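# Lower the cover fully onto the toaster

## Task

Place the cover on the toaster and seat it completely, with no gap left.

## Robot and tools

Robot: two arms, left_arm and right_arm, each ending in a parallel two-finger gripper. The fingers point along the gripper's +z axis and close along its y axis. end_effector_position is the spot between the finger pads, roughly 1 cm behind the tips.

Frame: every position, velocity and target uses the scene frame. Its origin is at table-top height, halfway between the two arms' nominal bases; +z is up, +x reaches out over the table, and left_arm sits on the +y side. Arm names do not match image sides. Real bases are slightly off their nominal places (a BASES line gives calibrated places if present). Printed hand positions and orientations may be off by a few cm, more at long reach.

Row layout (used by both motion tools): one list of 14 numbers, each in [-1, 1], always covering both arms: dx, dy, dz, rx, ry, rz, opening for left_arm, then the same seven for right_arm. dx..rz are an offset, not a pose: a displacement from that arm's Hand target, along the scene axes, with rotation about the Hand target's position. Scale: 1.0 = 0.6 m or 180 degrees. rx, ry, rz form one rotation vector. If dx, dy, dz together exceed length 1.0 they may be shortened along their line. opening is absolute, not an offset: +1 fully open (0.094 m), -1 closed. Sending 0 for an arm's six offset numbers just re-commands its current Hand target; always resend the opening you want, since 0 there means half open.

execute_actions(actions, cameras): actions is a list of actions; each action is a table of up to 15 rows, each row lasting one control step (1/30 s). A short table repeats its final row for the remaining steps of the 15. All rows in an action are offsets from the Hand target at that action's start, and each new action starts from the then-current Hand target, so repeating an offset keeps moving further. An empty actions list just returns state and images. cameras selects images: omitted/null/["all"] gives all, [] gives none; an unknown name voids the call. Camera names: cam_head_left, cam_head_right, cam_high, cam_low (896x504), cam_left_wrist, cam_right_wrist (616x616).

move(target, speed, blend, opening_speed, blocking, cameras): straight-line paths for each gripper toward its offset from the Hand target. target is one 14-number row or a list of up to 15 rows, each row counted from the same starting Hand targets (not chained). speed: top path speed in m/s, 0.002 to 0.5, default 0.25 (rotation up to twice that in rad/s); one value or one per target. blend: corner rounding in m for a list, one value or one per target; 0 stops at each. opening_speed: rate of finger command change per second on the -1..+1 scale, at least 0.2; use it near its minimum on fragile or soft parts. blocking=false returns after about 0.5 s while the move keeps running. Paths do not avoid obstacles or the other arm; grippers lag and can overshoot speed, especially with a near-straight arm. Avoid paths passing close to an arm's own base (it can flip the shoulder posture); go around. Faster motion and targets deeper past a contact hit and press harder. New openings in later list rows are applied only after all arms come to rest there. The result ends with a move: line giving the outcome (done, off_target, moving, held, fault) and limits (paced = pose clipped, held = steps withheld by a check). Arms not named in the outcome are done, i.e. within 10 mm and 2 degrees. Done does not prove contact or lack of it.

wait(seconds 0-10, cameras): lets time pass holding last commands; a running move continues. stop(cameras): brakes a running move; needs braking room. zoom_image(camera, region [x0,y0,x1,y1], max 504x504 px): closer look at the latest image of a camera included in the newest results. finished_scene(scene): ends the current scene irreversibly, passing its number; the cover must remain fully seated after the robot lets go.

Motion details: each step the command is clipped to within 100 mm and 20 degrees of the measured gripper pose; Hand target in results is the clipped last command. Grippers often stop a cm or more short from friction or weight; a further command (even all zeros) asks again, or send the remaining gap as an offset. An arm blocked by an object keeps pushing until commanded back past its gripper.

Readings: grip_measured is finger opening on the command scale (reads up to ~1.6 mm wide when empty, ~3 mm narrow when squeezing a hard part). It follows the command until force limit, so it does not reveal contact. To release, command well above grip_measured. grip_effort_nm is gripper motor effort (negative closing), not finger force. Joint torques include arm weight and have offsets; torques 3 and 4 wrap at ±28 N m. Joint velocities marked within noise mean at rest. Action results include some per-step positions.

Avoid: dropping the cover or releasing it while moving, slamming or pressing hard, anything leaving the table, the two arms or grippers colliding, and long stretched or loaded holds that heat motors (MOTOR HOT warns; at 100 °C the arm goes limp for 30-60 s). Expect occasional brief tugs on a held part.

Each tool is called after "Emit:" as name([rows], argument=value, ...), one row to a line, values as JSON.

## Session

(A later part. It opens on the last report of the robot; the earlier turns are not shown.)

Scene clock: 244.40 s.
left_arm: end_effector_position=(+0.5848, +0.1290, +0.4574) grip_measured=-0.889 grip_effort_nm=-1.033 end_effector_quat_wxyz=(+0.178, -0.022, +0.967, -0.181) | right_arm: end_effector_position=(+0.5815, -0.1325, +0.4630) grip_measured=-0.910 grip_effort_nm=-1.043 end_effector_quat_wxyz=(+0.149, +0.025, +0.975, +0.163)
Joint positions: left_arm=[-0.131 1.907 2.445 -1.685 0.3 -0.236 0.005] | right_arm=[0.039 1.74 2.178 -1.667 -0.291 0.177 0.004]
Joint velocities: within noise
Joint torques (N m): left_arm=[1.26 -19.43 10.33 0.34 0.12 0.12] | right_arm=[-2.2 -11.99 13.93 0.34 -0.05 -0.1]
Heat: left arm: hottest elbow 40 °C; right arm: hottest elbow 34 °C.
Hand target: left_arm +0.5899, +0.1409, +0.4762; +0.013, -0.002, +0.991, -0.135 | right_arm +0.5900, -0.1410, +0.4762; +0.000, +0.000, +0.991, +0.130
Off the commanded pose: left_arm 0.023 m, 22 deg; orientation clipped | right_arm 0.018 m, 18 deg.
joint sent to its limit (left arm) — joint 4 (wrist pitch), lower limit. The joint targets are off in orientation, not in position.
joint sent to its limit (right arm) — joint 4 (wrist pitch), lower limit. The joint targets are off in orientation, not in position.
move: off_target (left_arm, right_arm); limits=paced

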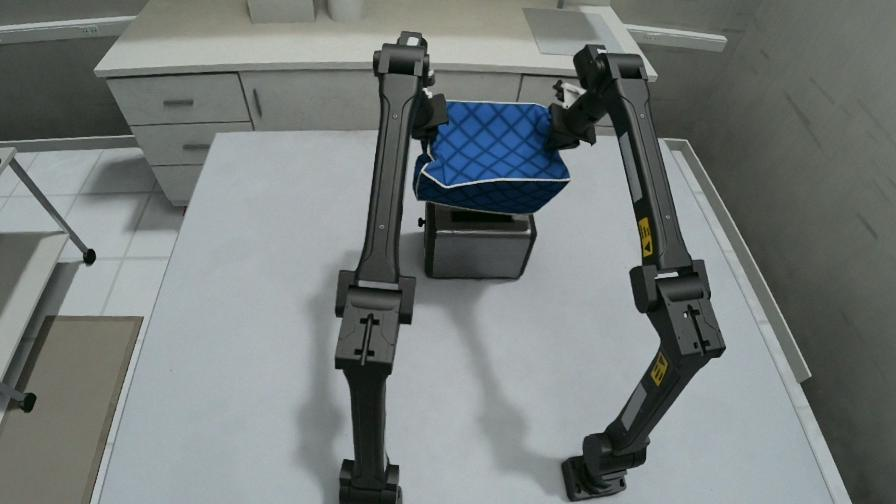

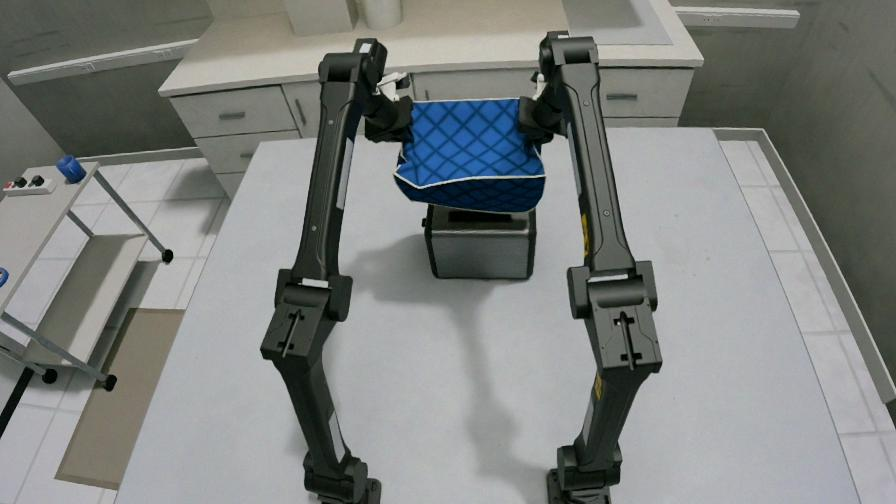

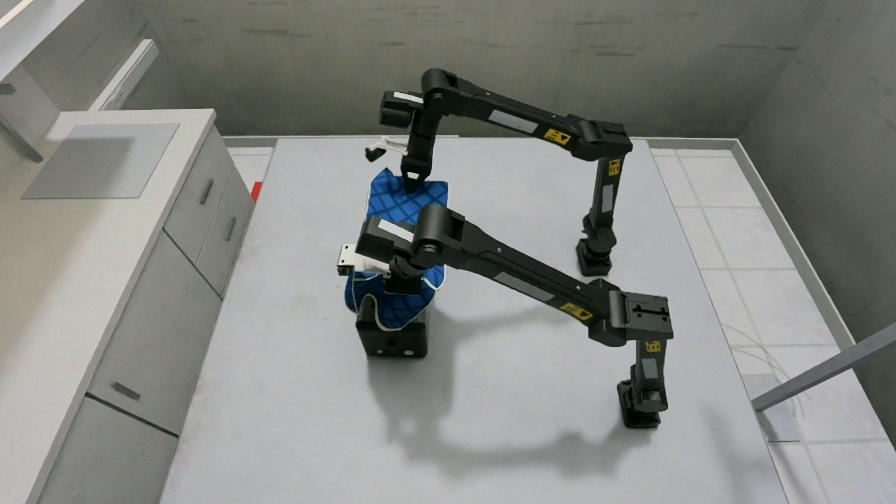

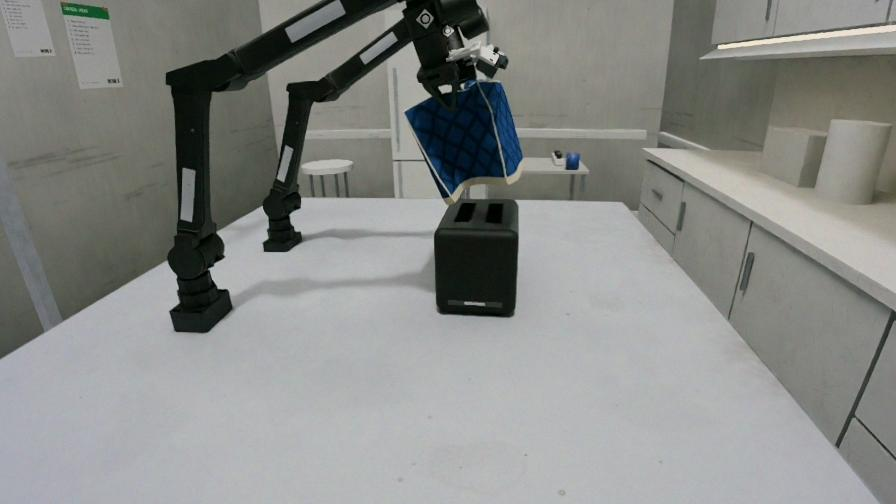

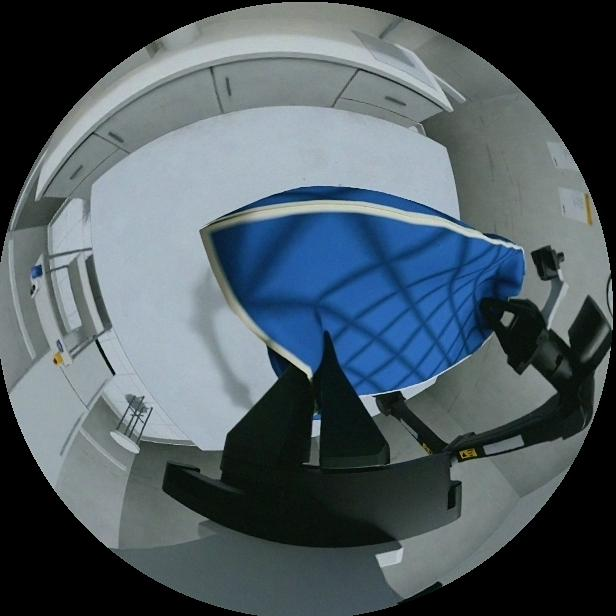

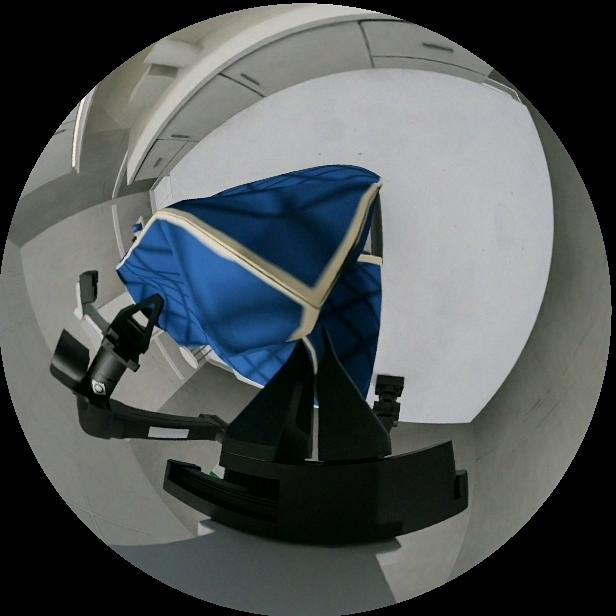

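Emit:
move(target=[-0.09,0.05,0.0,0.0,0,0,-0.95,-0.09,-0.05,0,0,0,0,-0.95], speed=0.1)

Emit:
zoom_image(camera="cam_low", region=[360, 60, 640, 330])

Emit:
zoom_image(camera="cam_head_left", region=[360, 80, 640, 300])

Emit:
zoom_image(camera="cam_high", region=[320, 130, 520, 370])

Scene clock: 273.70 s.
left_arm: end_effector_position=(+0.5381, +0.1314, +0.4567) grip_measured=-0.889 grip_effort_nm=-1.023 end_effector_quat_wxyz=(+0.152, -0.009, +0.970, -0.188) | right_arm: end_effector_position=(+0.5426, -0.1359, +0.4692) grip_measured=-0.910 grip_effort_nm=-1.038 end_effector_quat_wxyz=(+0.144, +0.005, +0.974, +0.172)
Joint positions: left_arm=[-0.129 1.779 2.262 -1.685 0.329 -0.204 0.005] | right_arm=[0.029 1.637 2.059 -1.667 -0.32 0.13 0.004]
Joint velocities: within noise
Joint torques (N m): left_arm=[4.25 -20.89 7.43 0.44 -0.69 0.27] | right_arm=[-5.3 -13.68 7.92 0.29 0.79 -0.12]
Heat: left arm: hottest elbow 38 °C; right arm: hottest shoulder 34 °C.
Hand target: left_arm +0.5359, +0.1708, +0.4763; +0.013, -0.001, +0.991, -0.135 | right_arm +0.5360, -0.1709, +0.4763; +0.001, -0.001, +0.991, +0.130
Off the commanded pose: left_arm 0.044 m, 17 deg | right_arm 0.036 m, 17 deg.
joint sent to its limit (left arm) — joint 4 (wrist pitch), lower limit. The joint targets are off in orientation, not in position.
joint sent to its limit (right arm) — joint 4 (wrist pitch), lower limit. The joint targets are off in orientation, not in position.
move: off_target (left_arm, right_arm)

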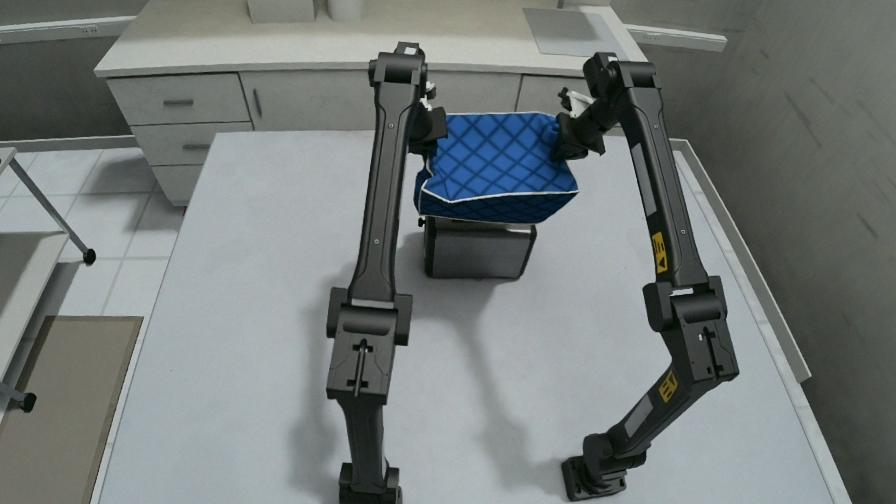

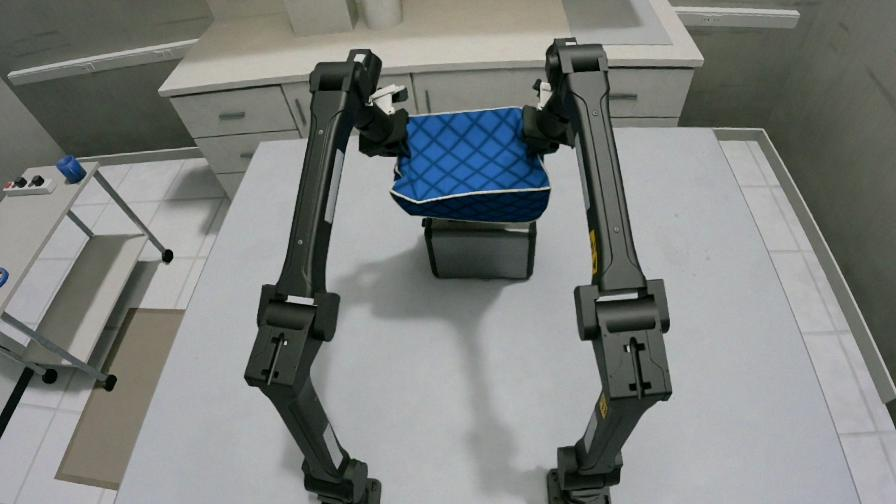

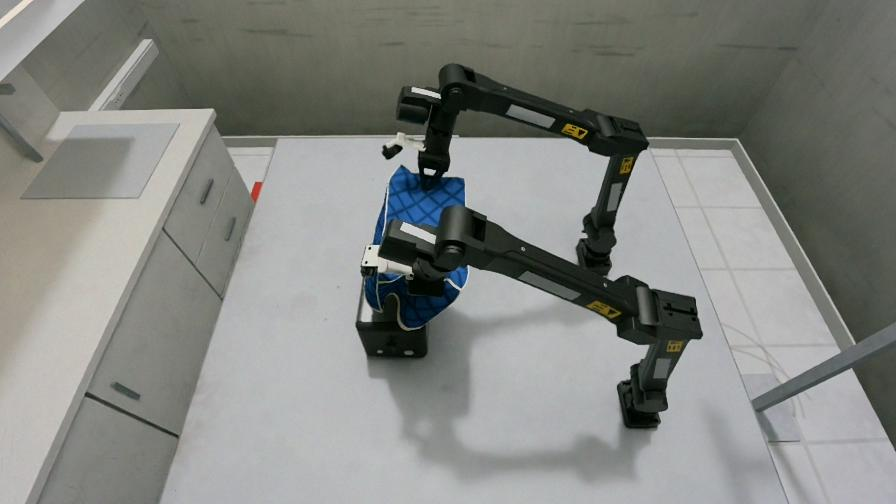

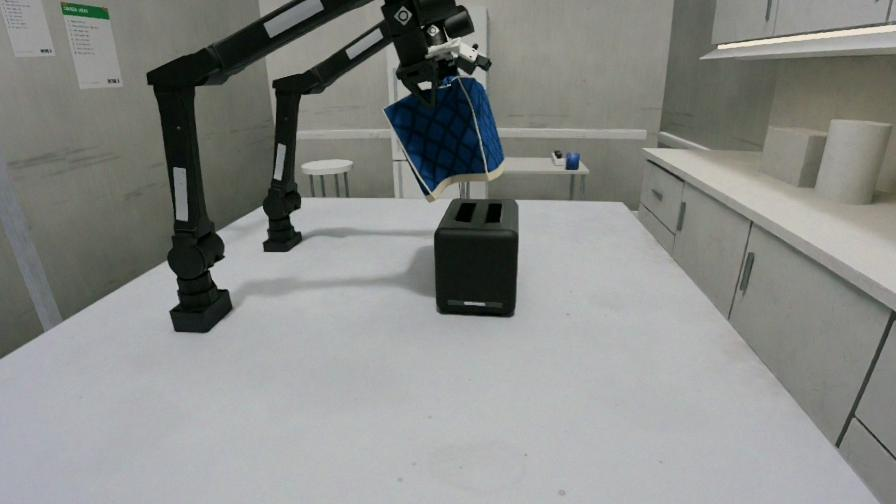

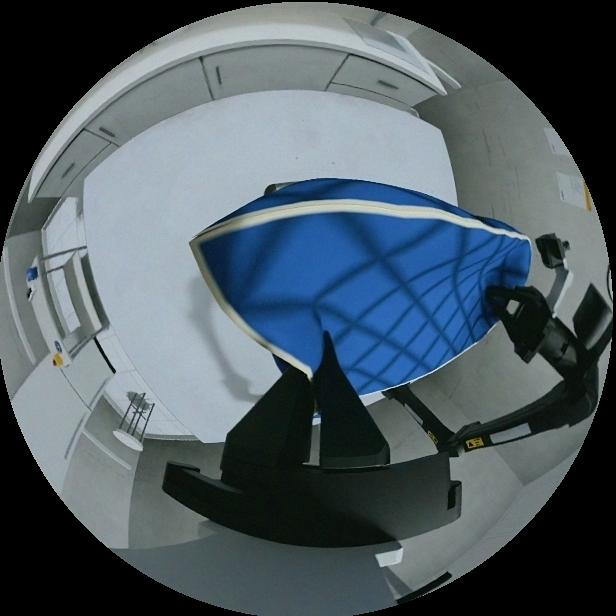

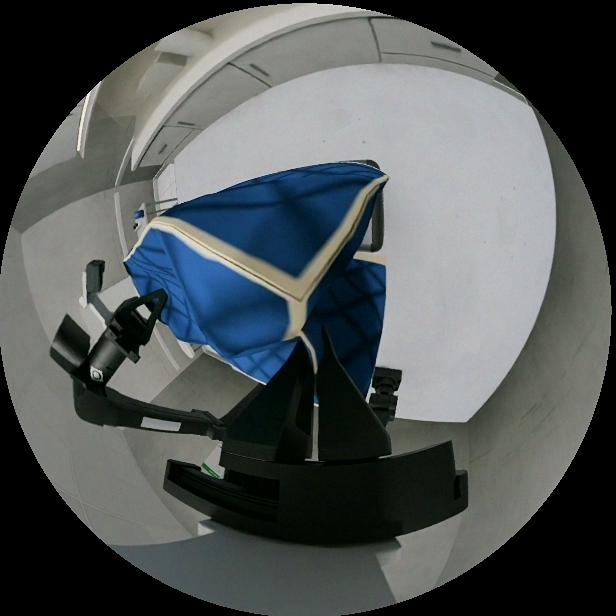

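Scaled by 1.800.

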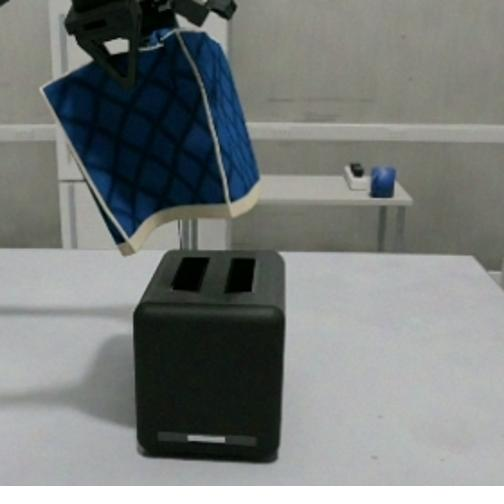

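Scaled by 1.800.

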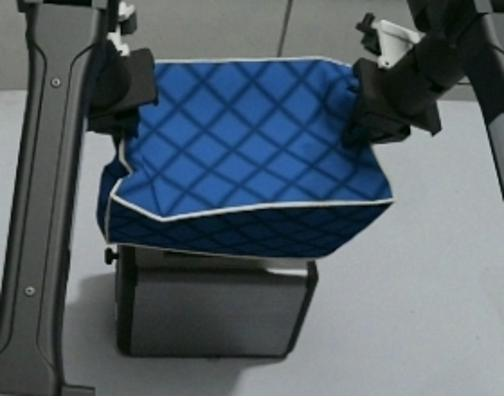

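Scaled by 2.100.

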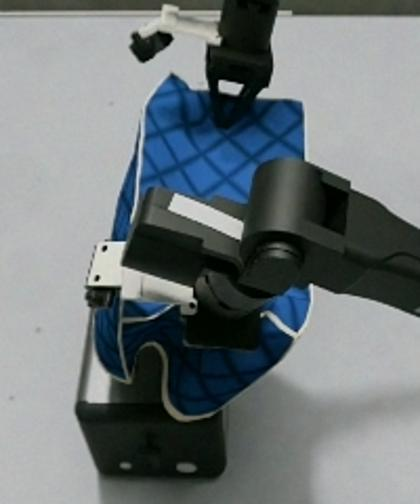

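Emit:
move([
  [-0.25,-0.045,-0.04,-0.167,0,0,-0.95,-0.26,0.045,-0.04,0.167,0,0,-0.95],
  [-0.25,-0.06,-0.485,-0.167,0,0,-0.95,-0.26,0.06,-0.485,0.167,0,0,-0.95],
], speed=0.15, blend=0.03)

Emit:
zoom_image(camera="cam_low", region=[260, 150, 540, 330])

Scene clock: 292.07 s.
left_arm: end_effector_position=(+0.3796, +0.1309, +0.1899) grip_measured=-0.889 grip_effort_nm=-1.033 end_effector_quat_wxyz=(+0.007, -0.003, +0.921, -0.390) | right_arm: end_effector_position=(+0.3807, -0.1330, +0.1945) grip_measured=-0.911 grip_effort_nm=-1.038 end_effector_quat_wxyz=(+0.007, -0.003, +0.923, +0.385)
Joint positions: left_arm=[-0.017 1.496 1.112 -1.153 0.8 -0.033 0.005] | right_arm=[-0.117 1.413 0.982 -1.206 -0.789 -0.114 0.004]
Joint velocities: within noise
Joint torques (N m): left_arm=[0.67 -12.34 7.02 0.64 0.29 0.14] | right_arm=[-1.14 -6.89 7.39 0.31 -0.27 0]
Heat: left arm: hottest elbow 37 °C; right arm: hottest shoulder 35 °C.
Hand target: left_arm +0.3859, +0.1349, +0.1853; +0.012, -0.005, +0.922, -0.387 | right_arm +0.3800, -0.1349, +0.1853; +0.001, +0.000, +0.924, +0.383
Off the commanded pose: left_arm 0.009 m, 1 deg | right_arm 0.009 m, 1 deg.
move: done

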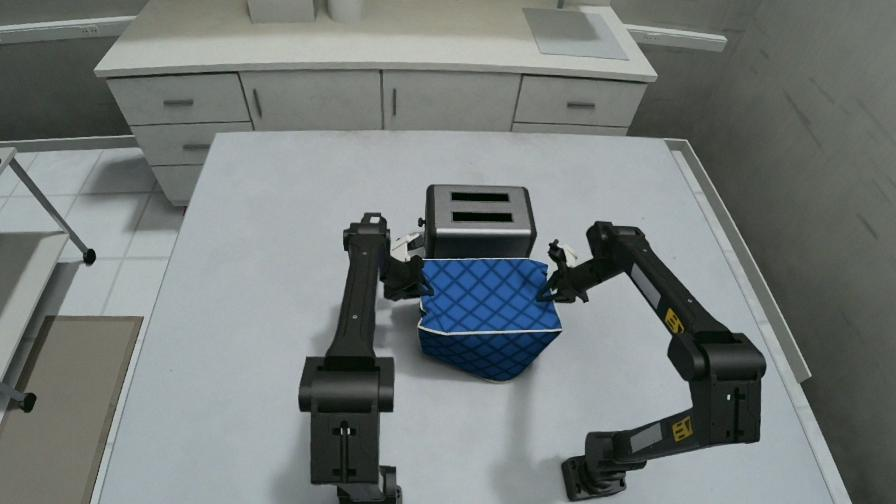

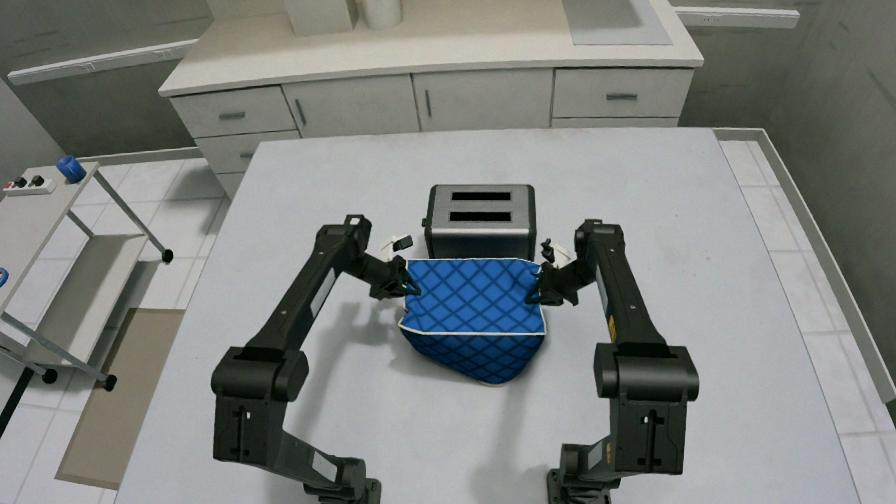

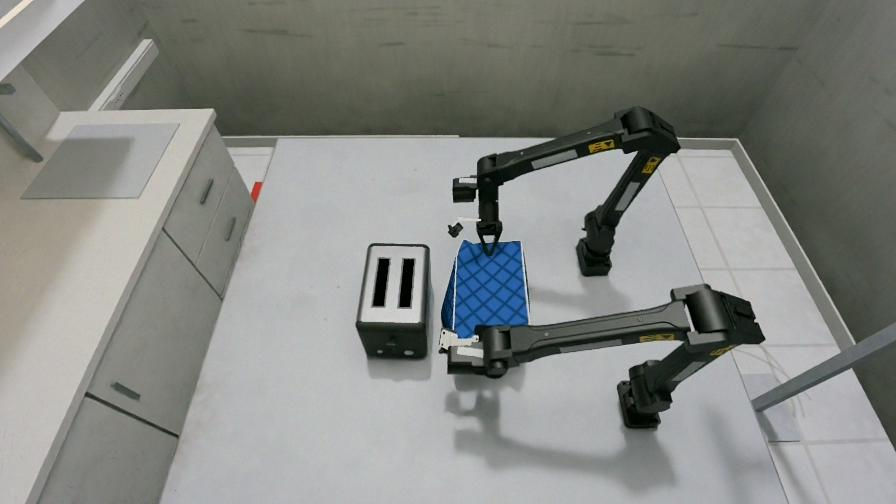

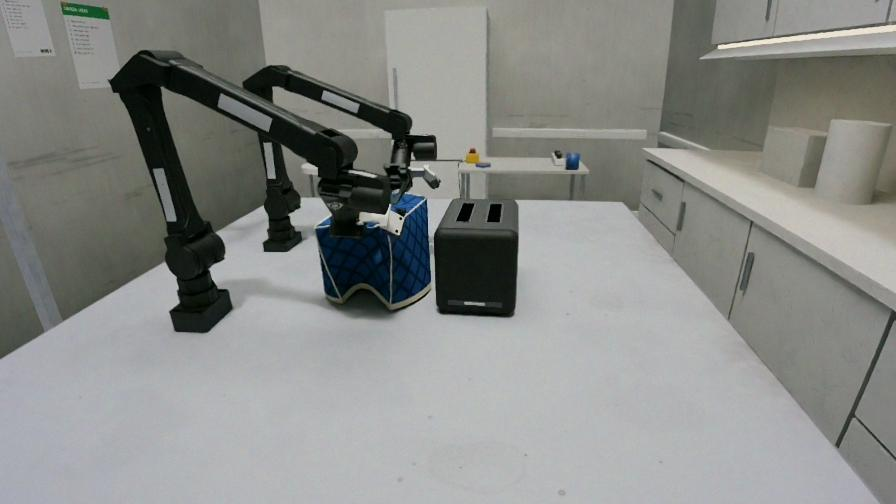

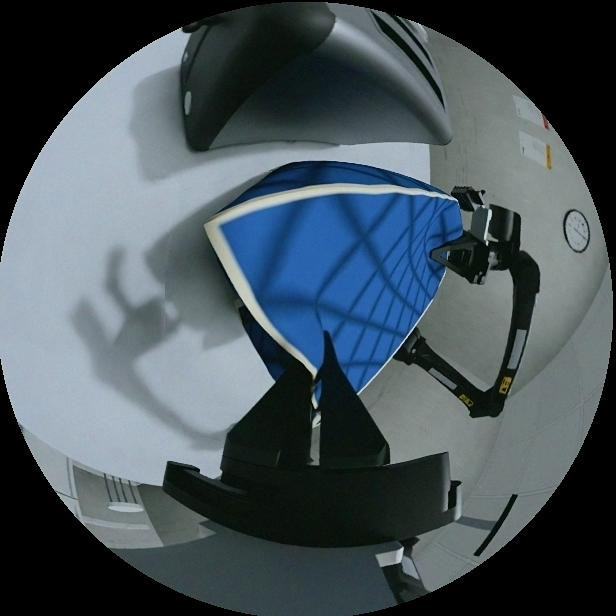

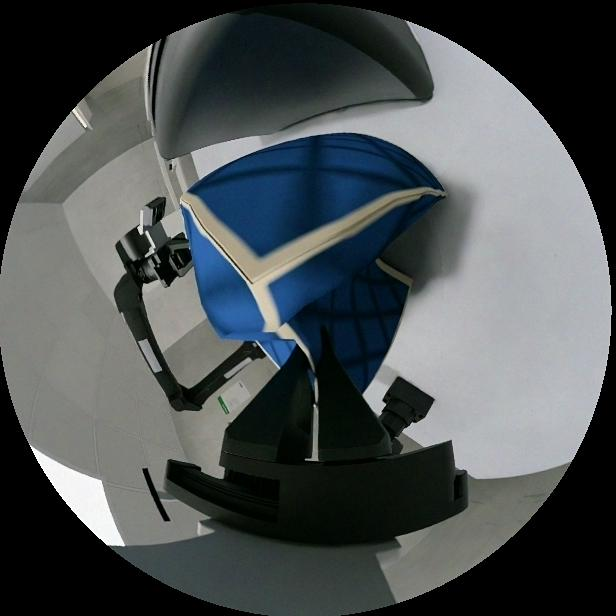

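Scaled by 1.800.

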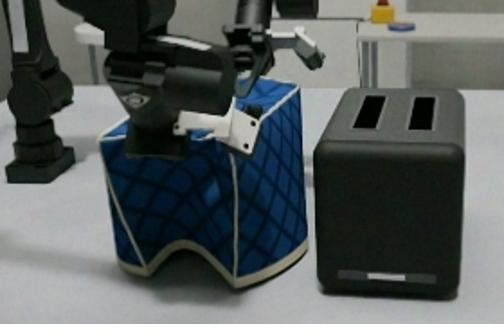

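Emit:
move(target=[0,0,-0.015,0,0,0,-0.95,0,0,-0.02,0,0,0,-0.95], speed=0.05, cameras=[])

Emit:
move([
  [0,0,0,0,0,0,1,0,0,0,0,0,0,1],
  [0,0.1,0.12,0,0,0,1,0,-0.1,0.12,0,0,0,1],
  [-0.05,0.08,0.2,0.192,-0.1185,0.0374,1,-0.05,-0.08,0.2,-0.192,-0.1185,-0.0374,1],
], opening_speed=1.0, speed=0.2)

Emit:
zoom_image(camera="cam_head_left", region=[340, 230, 620, 390])

Emit:
zoom_image(camera="cam_head_right", region=[340, 230, 620, 390])

Scene clock: 303.43 s.
left_arm: end_effector_position=(+0.3808, +0.1309, +0.1860) grip_measured=-0.889 grip_effort_nm=-1.023 end_effector_quat_wxyz=(+0.013, -0.001, +0.921, -0.390) | right_arm: end_effector_position=(+0.3821, -0.1332, +0.1874) grip_measured=-0.911 grip_effort_nm=-1.033 end_effector_quat_wxyz=(+0.012, -0.005, +0.923, +0.385)
Joint positions: left_arm=[-0.017 1.496 1.1 -1.127 0.8 -0.034 0.005] | right_arm=[-0.117 1.419 0.969 -1.175 -0.789 -0.114 0.004]
Joint velocities: within noise
Joint torques (N m): left_arm=[0.79 -11.11 6.78 0.62 0.27 0.12] | right_arm=[-1.14 -6.3 6.79 0.46 -0.27 0]
Heat: left arm: hottest elbow 37 °C; right arm: hottest shoulder 34 °C.
Hand target: left_arm +0.3860, +0.1349, +0.1764; +0.012, -0.005, +0.922, -0.387 | right_arm +0.3800, -0.1349, +0.1734; +0.001, +0.000, +0.924, +0.383
Off the commanded pose: left_arm 0.012 m, 1 deg | right_arm 0.014 m, 1 deg.
move: off_target (left_arm, right_arm)
No camera images: "cameras" was empty.

Scene clock: 308.90 s.
left_arm: end_effector_position=(+0.3542, +0.1889, +0.2876) grip_measured=+0.998 grip_effort_nm=0.090 end_effector_quat_wxyz=(+0.187, +0.013, +0.978, -0.088) | right_arm: end_effector_position=(+0.3520, -0.1864, +0.2945) grip_measured=+0.998 grip_effort_nm=0.085 end_effector_quat_wxyz=(+0.186, -0.019, +0.979, +0.085)
Joint positions: left_arm=[-0.125 1.137 1.129 -1.167 0.132 -0.119 0.094] | right_arm=[-0.004 0.994 1 -1.196 -0.163 0.024 0.094]
Joint velocities: within noise
Joint torques (N m): left_arm=[-1.26 -9.64 8.12 1.13 -0.06 -0.04] | right_arm=[-0.09 -4.89 8.68 1.14 0.08 0.28]
Heat: left arm: hottest elbow 36 °C; right arm: hottest shoulder 34 °C.
Hand target: left_arm +0.3560, +0.1829, +0.2964; +0.203, +0.017, +0.975, -0.090 | right_arm +0.3500, -0.1829, +0.2933; +0.191, -0.017, +0.978, +0.086
Off the commanded pose: left_arm 0.011 m, 2 deg | right_arm 0.004 m, 1 deg.
move: off_target (left_arm)

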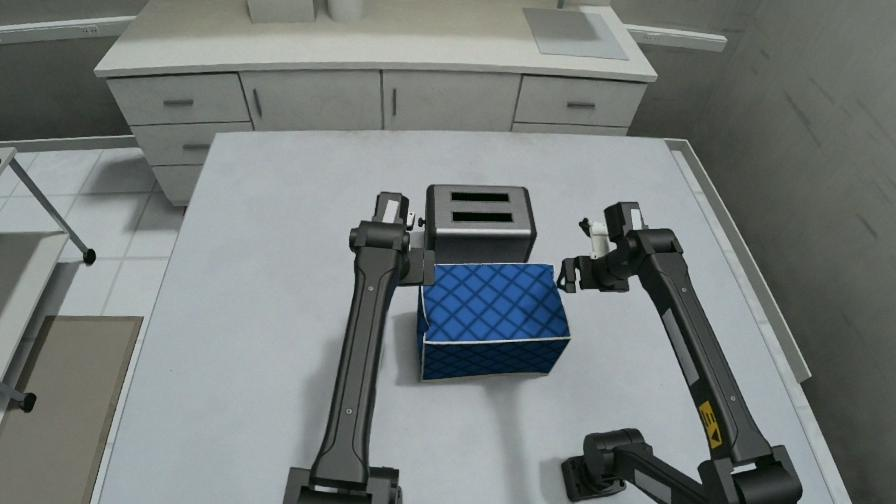

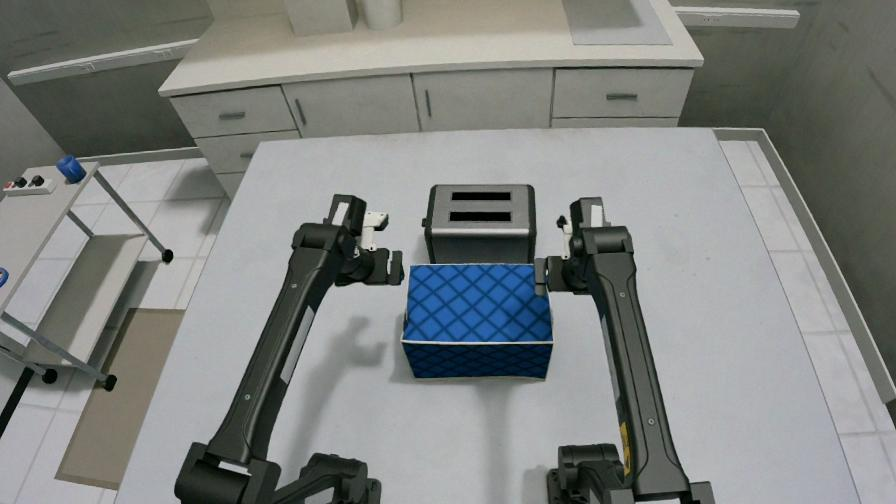

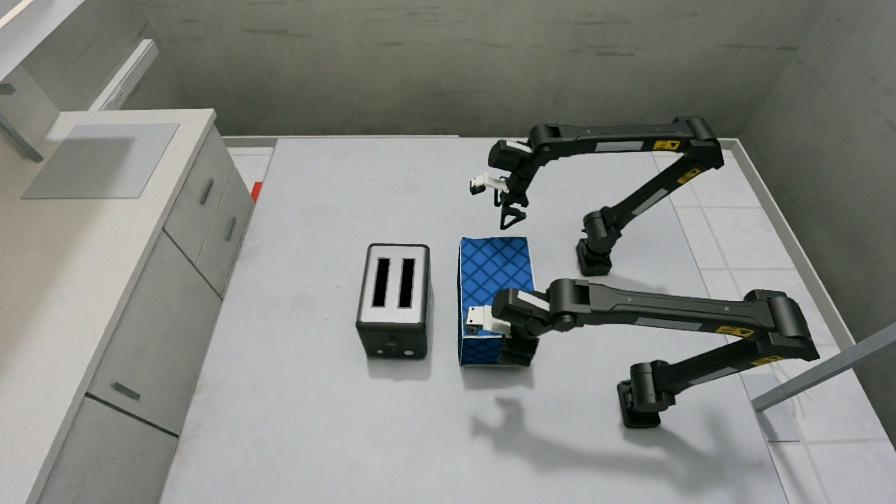

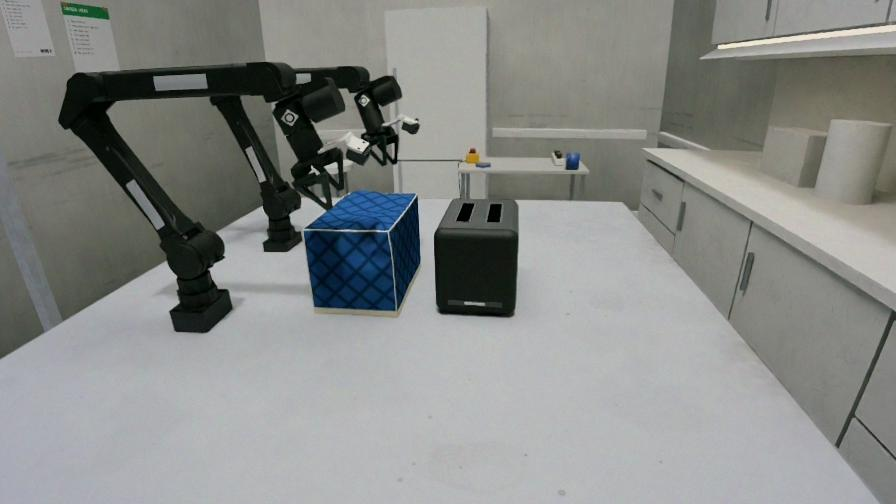

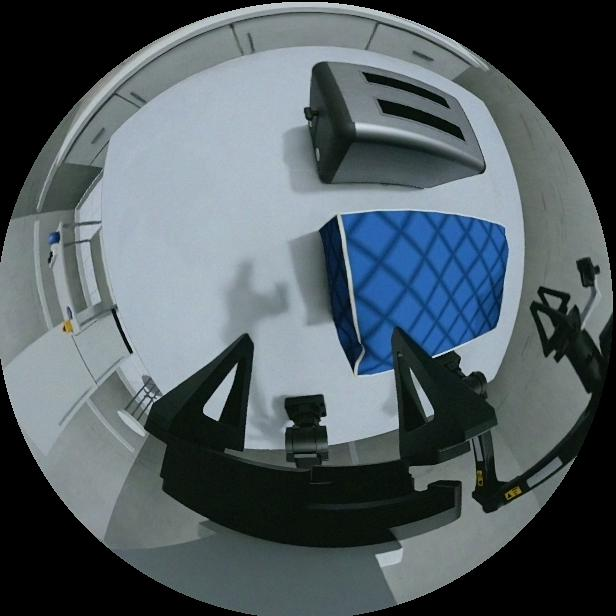

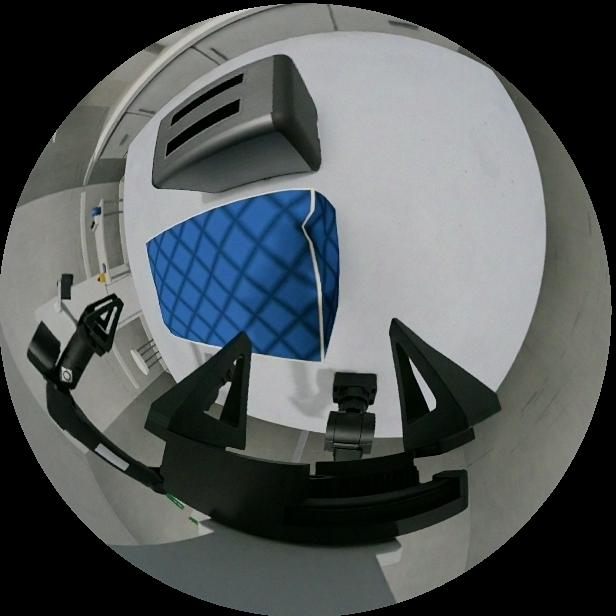

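Scaled by 1.800.

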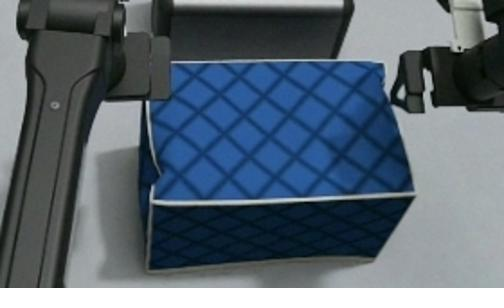

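Scaled by 1.800.

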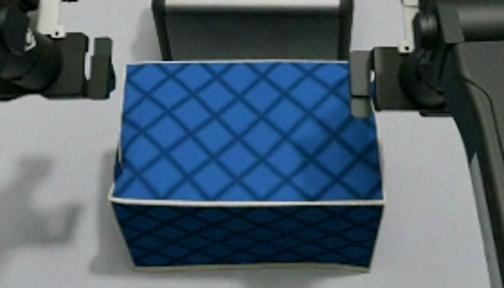

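Emit:
move(target=[0.015,-0.063,-0.09,0,0,0,1,0.02,0.03,-0.1,0,0,0,1], speed=0.15)

Emit:
zoom_image(camera="cam_head_left", region=[340, 230, 620, 390])

Emit:
zoom_image(camera="cam_head_right", region=[340, 230, 620, 390])

Emit:
zoom_image(camera="cam_low", region=[260, 150, 540, 330])

Emit:
zoom_image(camera="cam_high", region=[420, 180, 600, 380])

Scene clock: 317.97 s.
left_arm: end_effector_position=(+0.3599, +0.1521, +0.2412) grip_measured=+0.998 grip_effort_nm=0.085 end_effector_quat_wxyz=(+0.197, +0.014, +0.976, -0.088) | right_arm: end_effector_position=(+0.3618, -0.1694, +0.2426) grip_measured=+0.998 grip_effort_nm=0.085 end_effector_quat_wxyz=(+0.199, -0.019, +0.976, +0.085)
Joint positions: left_arm=[-0.23 1.165 1.023 -1.001 0.088 -0.214 0.094] | right_arm=[0.054 1.018 0.872 -1.011 -0.139 0.081 0.094]
Joint velocities: within noise
Joint torques (N m): left_arm=[-0.91 -8.29 8.16 1.25 -0.08 0] | right_arm=[0.21 -3.14 8.8 1.2 0.09 0.28]
Heat: left arm: hottest elbow 37 °C; right arm: hottest shoulder 33 °C.
Hand target: left_arm +0.3650, +0.1451, +0.2422; +0.203, +0.017, +0.975, -0.091 | right_arm +0.3621, -0.1650, +0.2334; +0.191, -0.017, +0.978, +0.086
Off the commanded pose: left_arm 0.009 m, 1 deg | right_arm 0.010 m, 1 deg.
move: done

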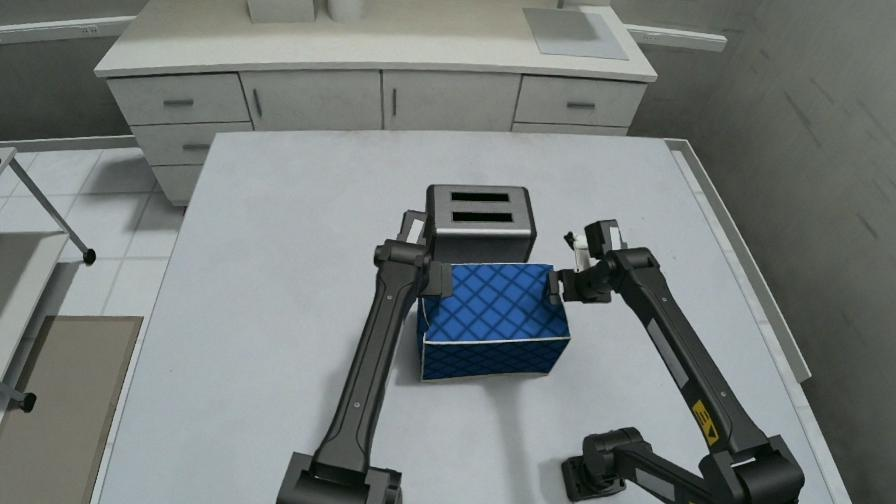

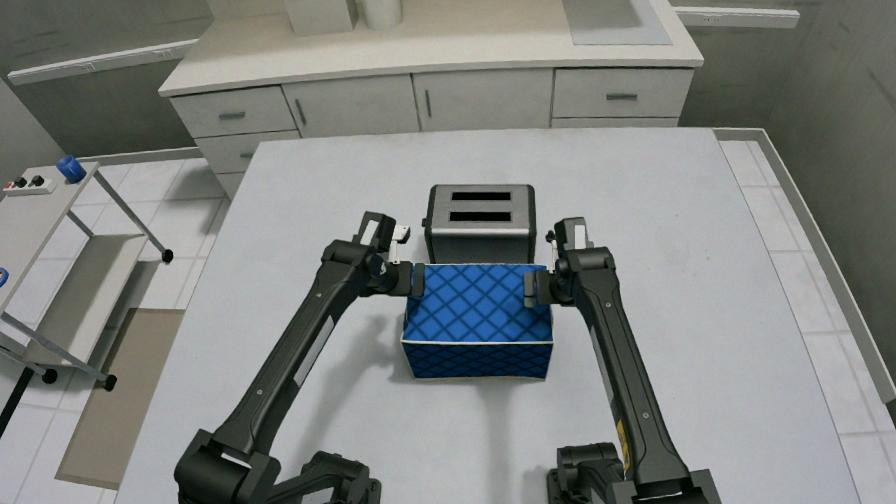

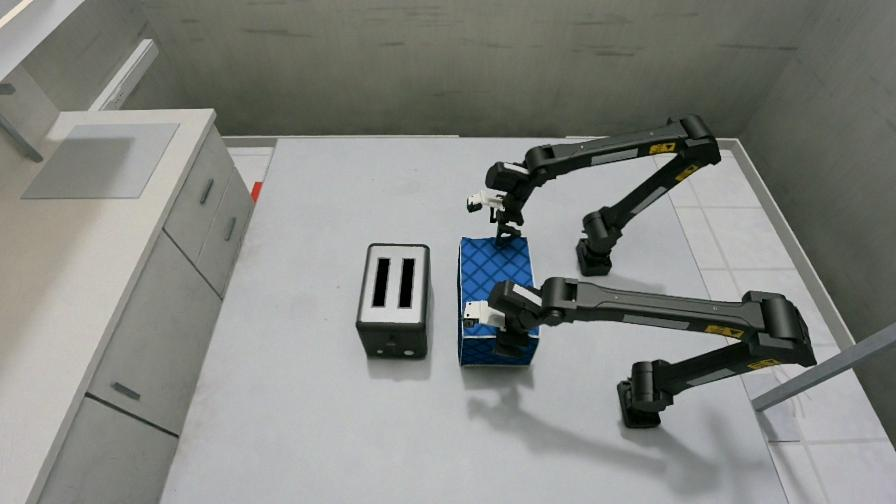

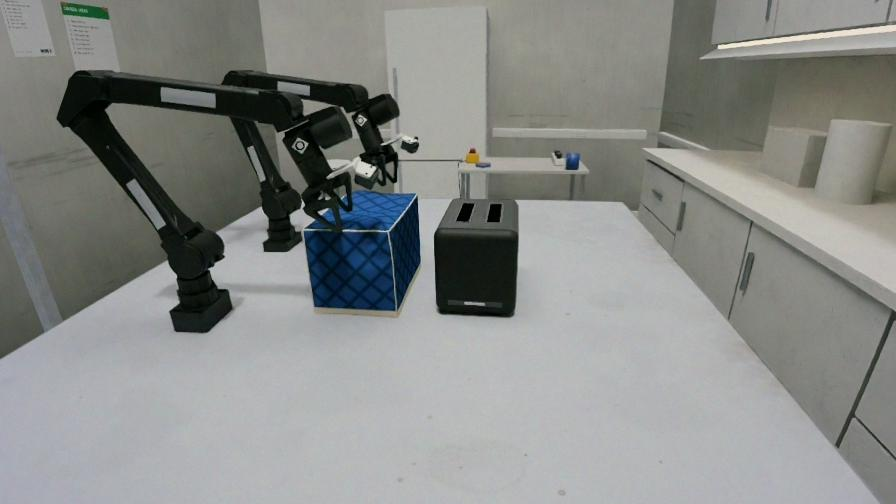

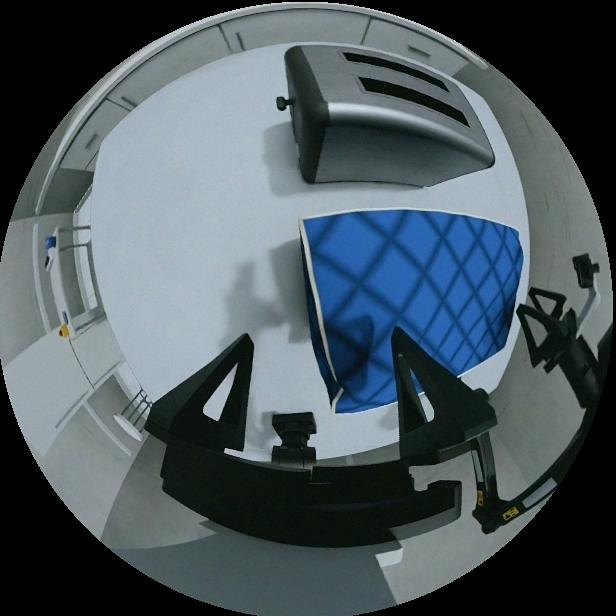

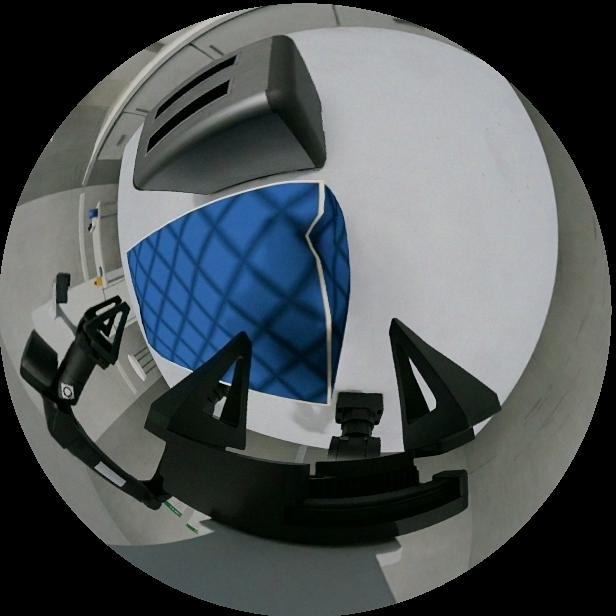

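Scaled by 1.800.

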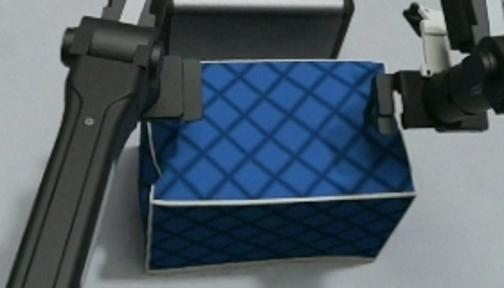

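Scaled by 1.800.

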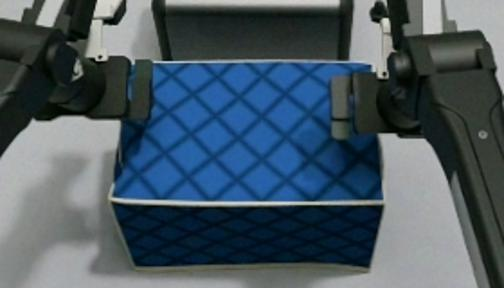

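Scaled by 1.800.

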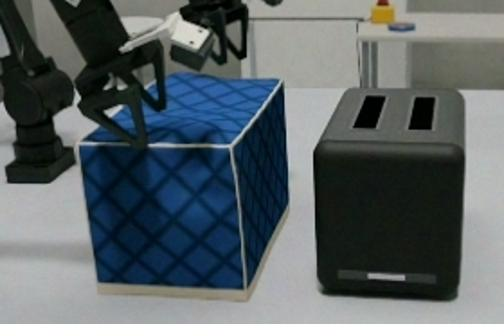

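Scaled by 2.520.

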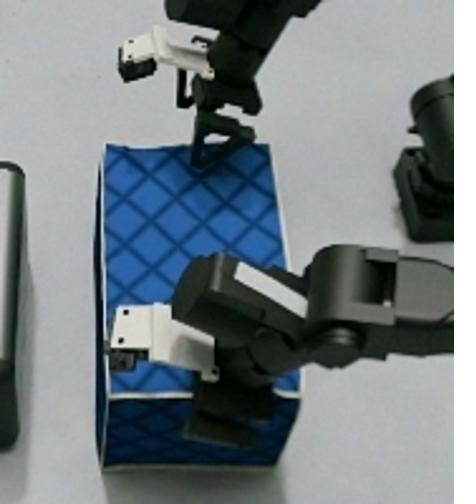

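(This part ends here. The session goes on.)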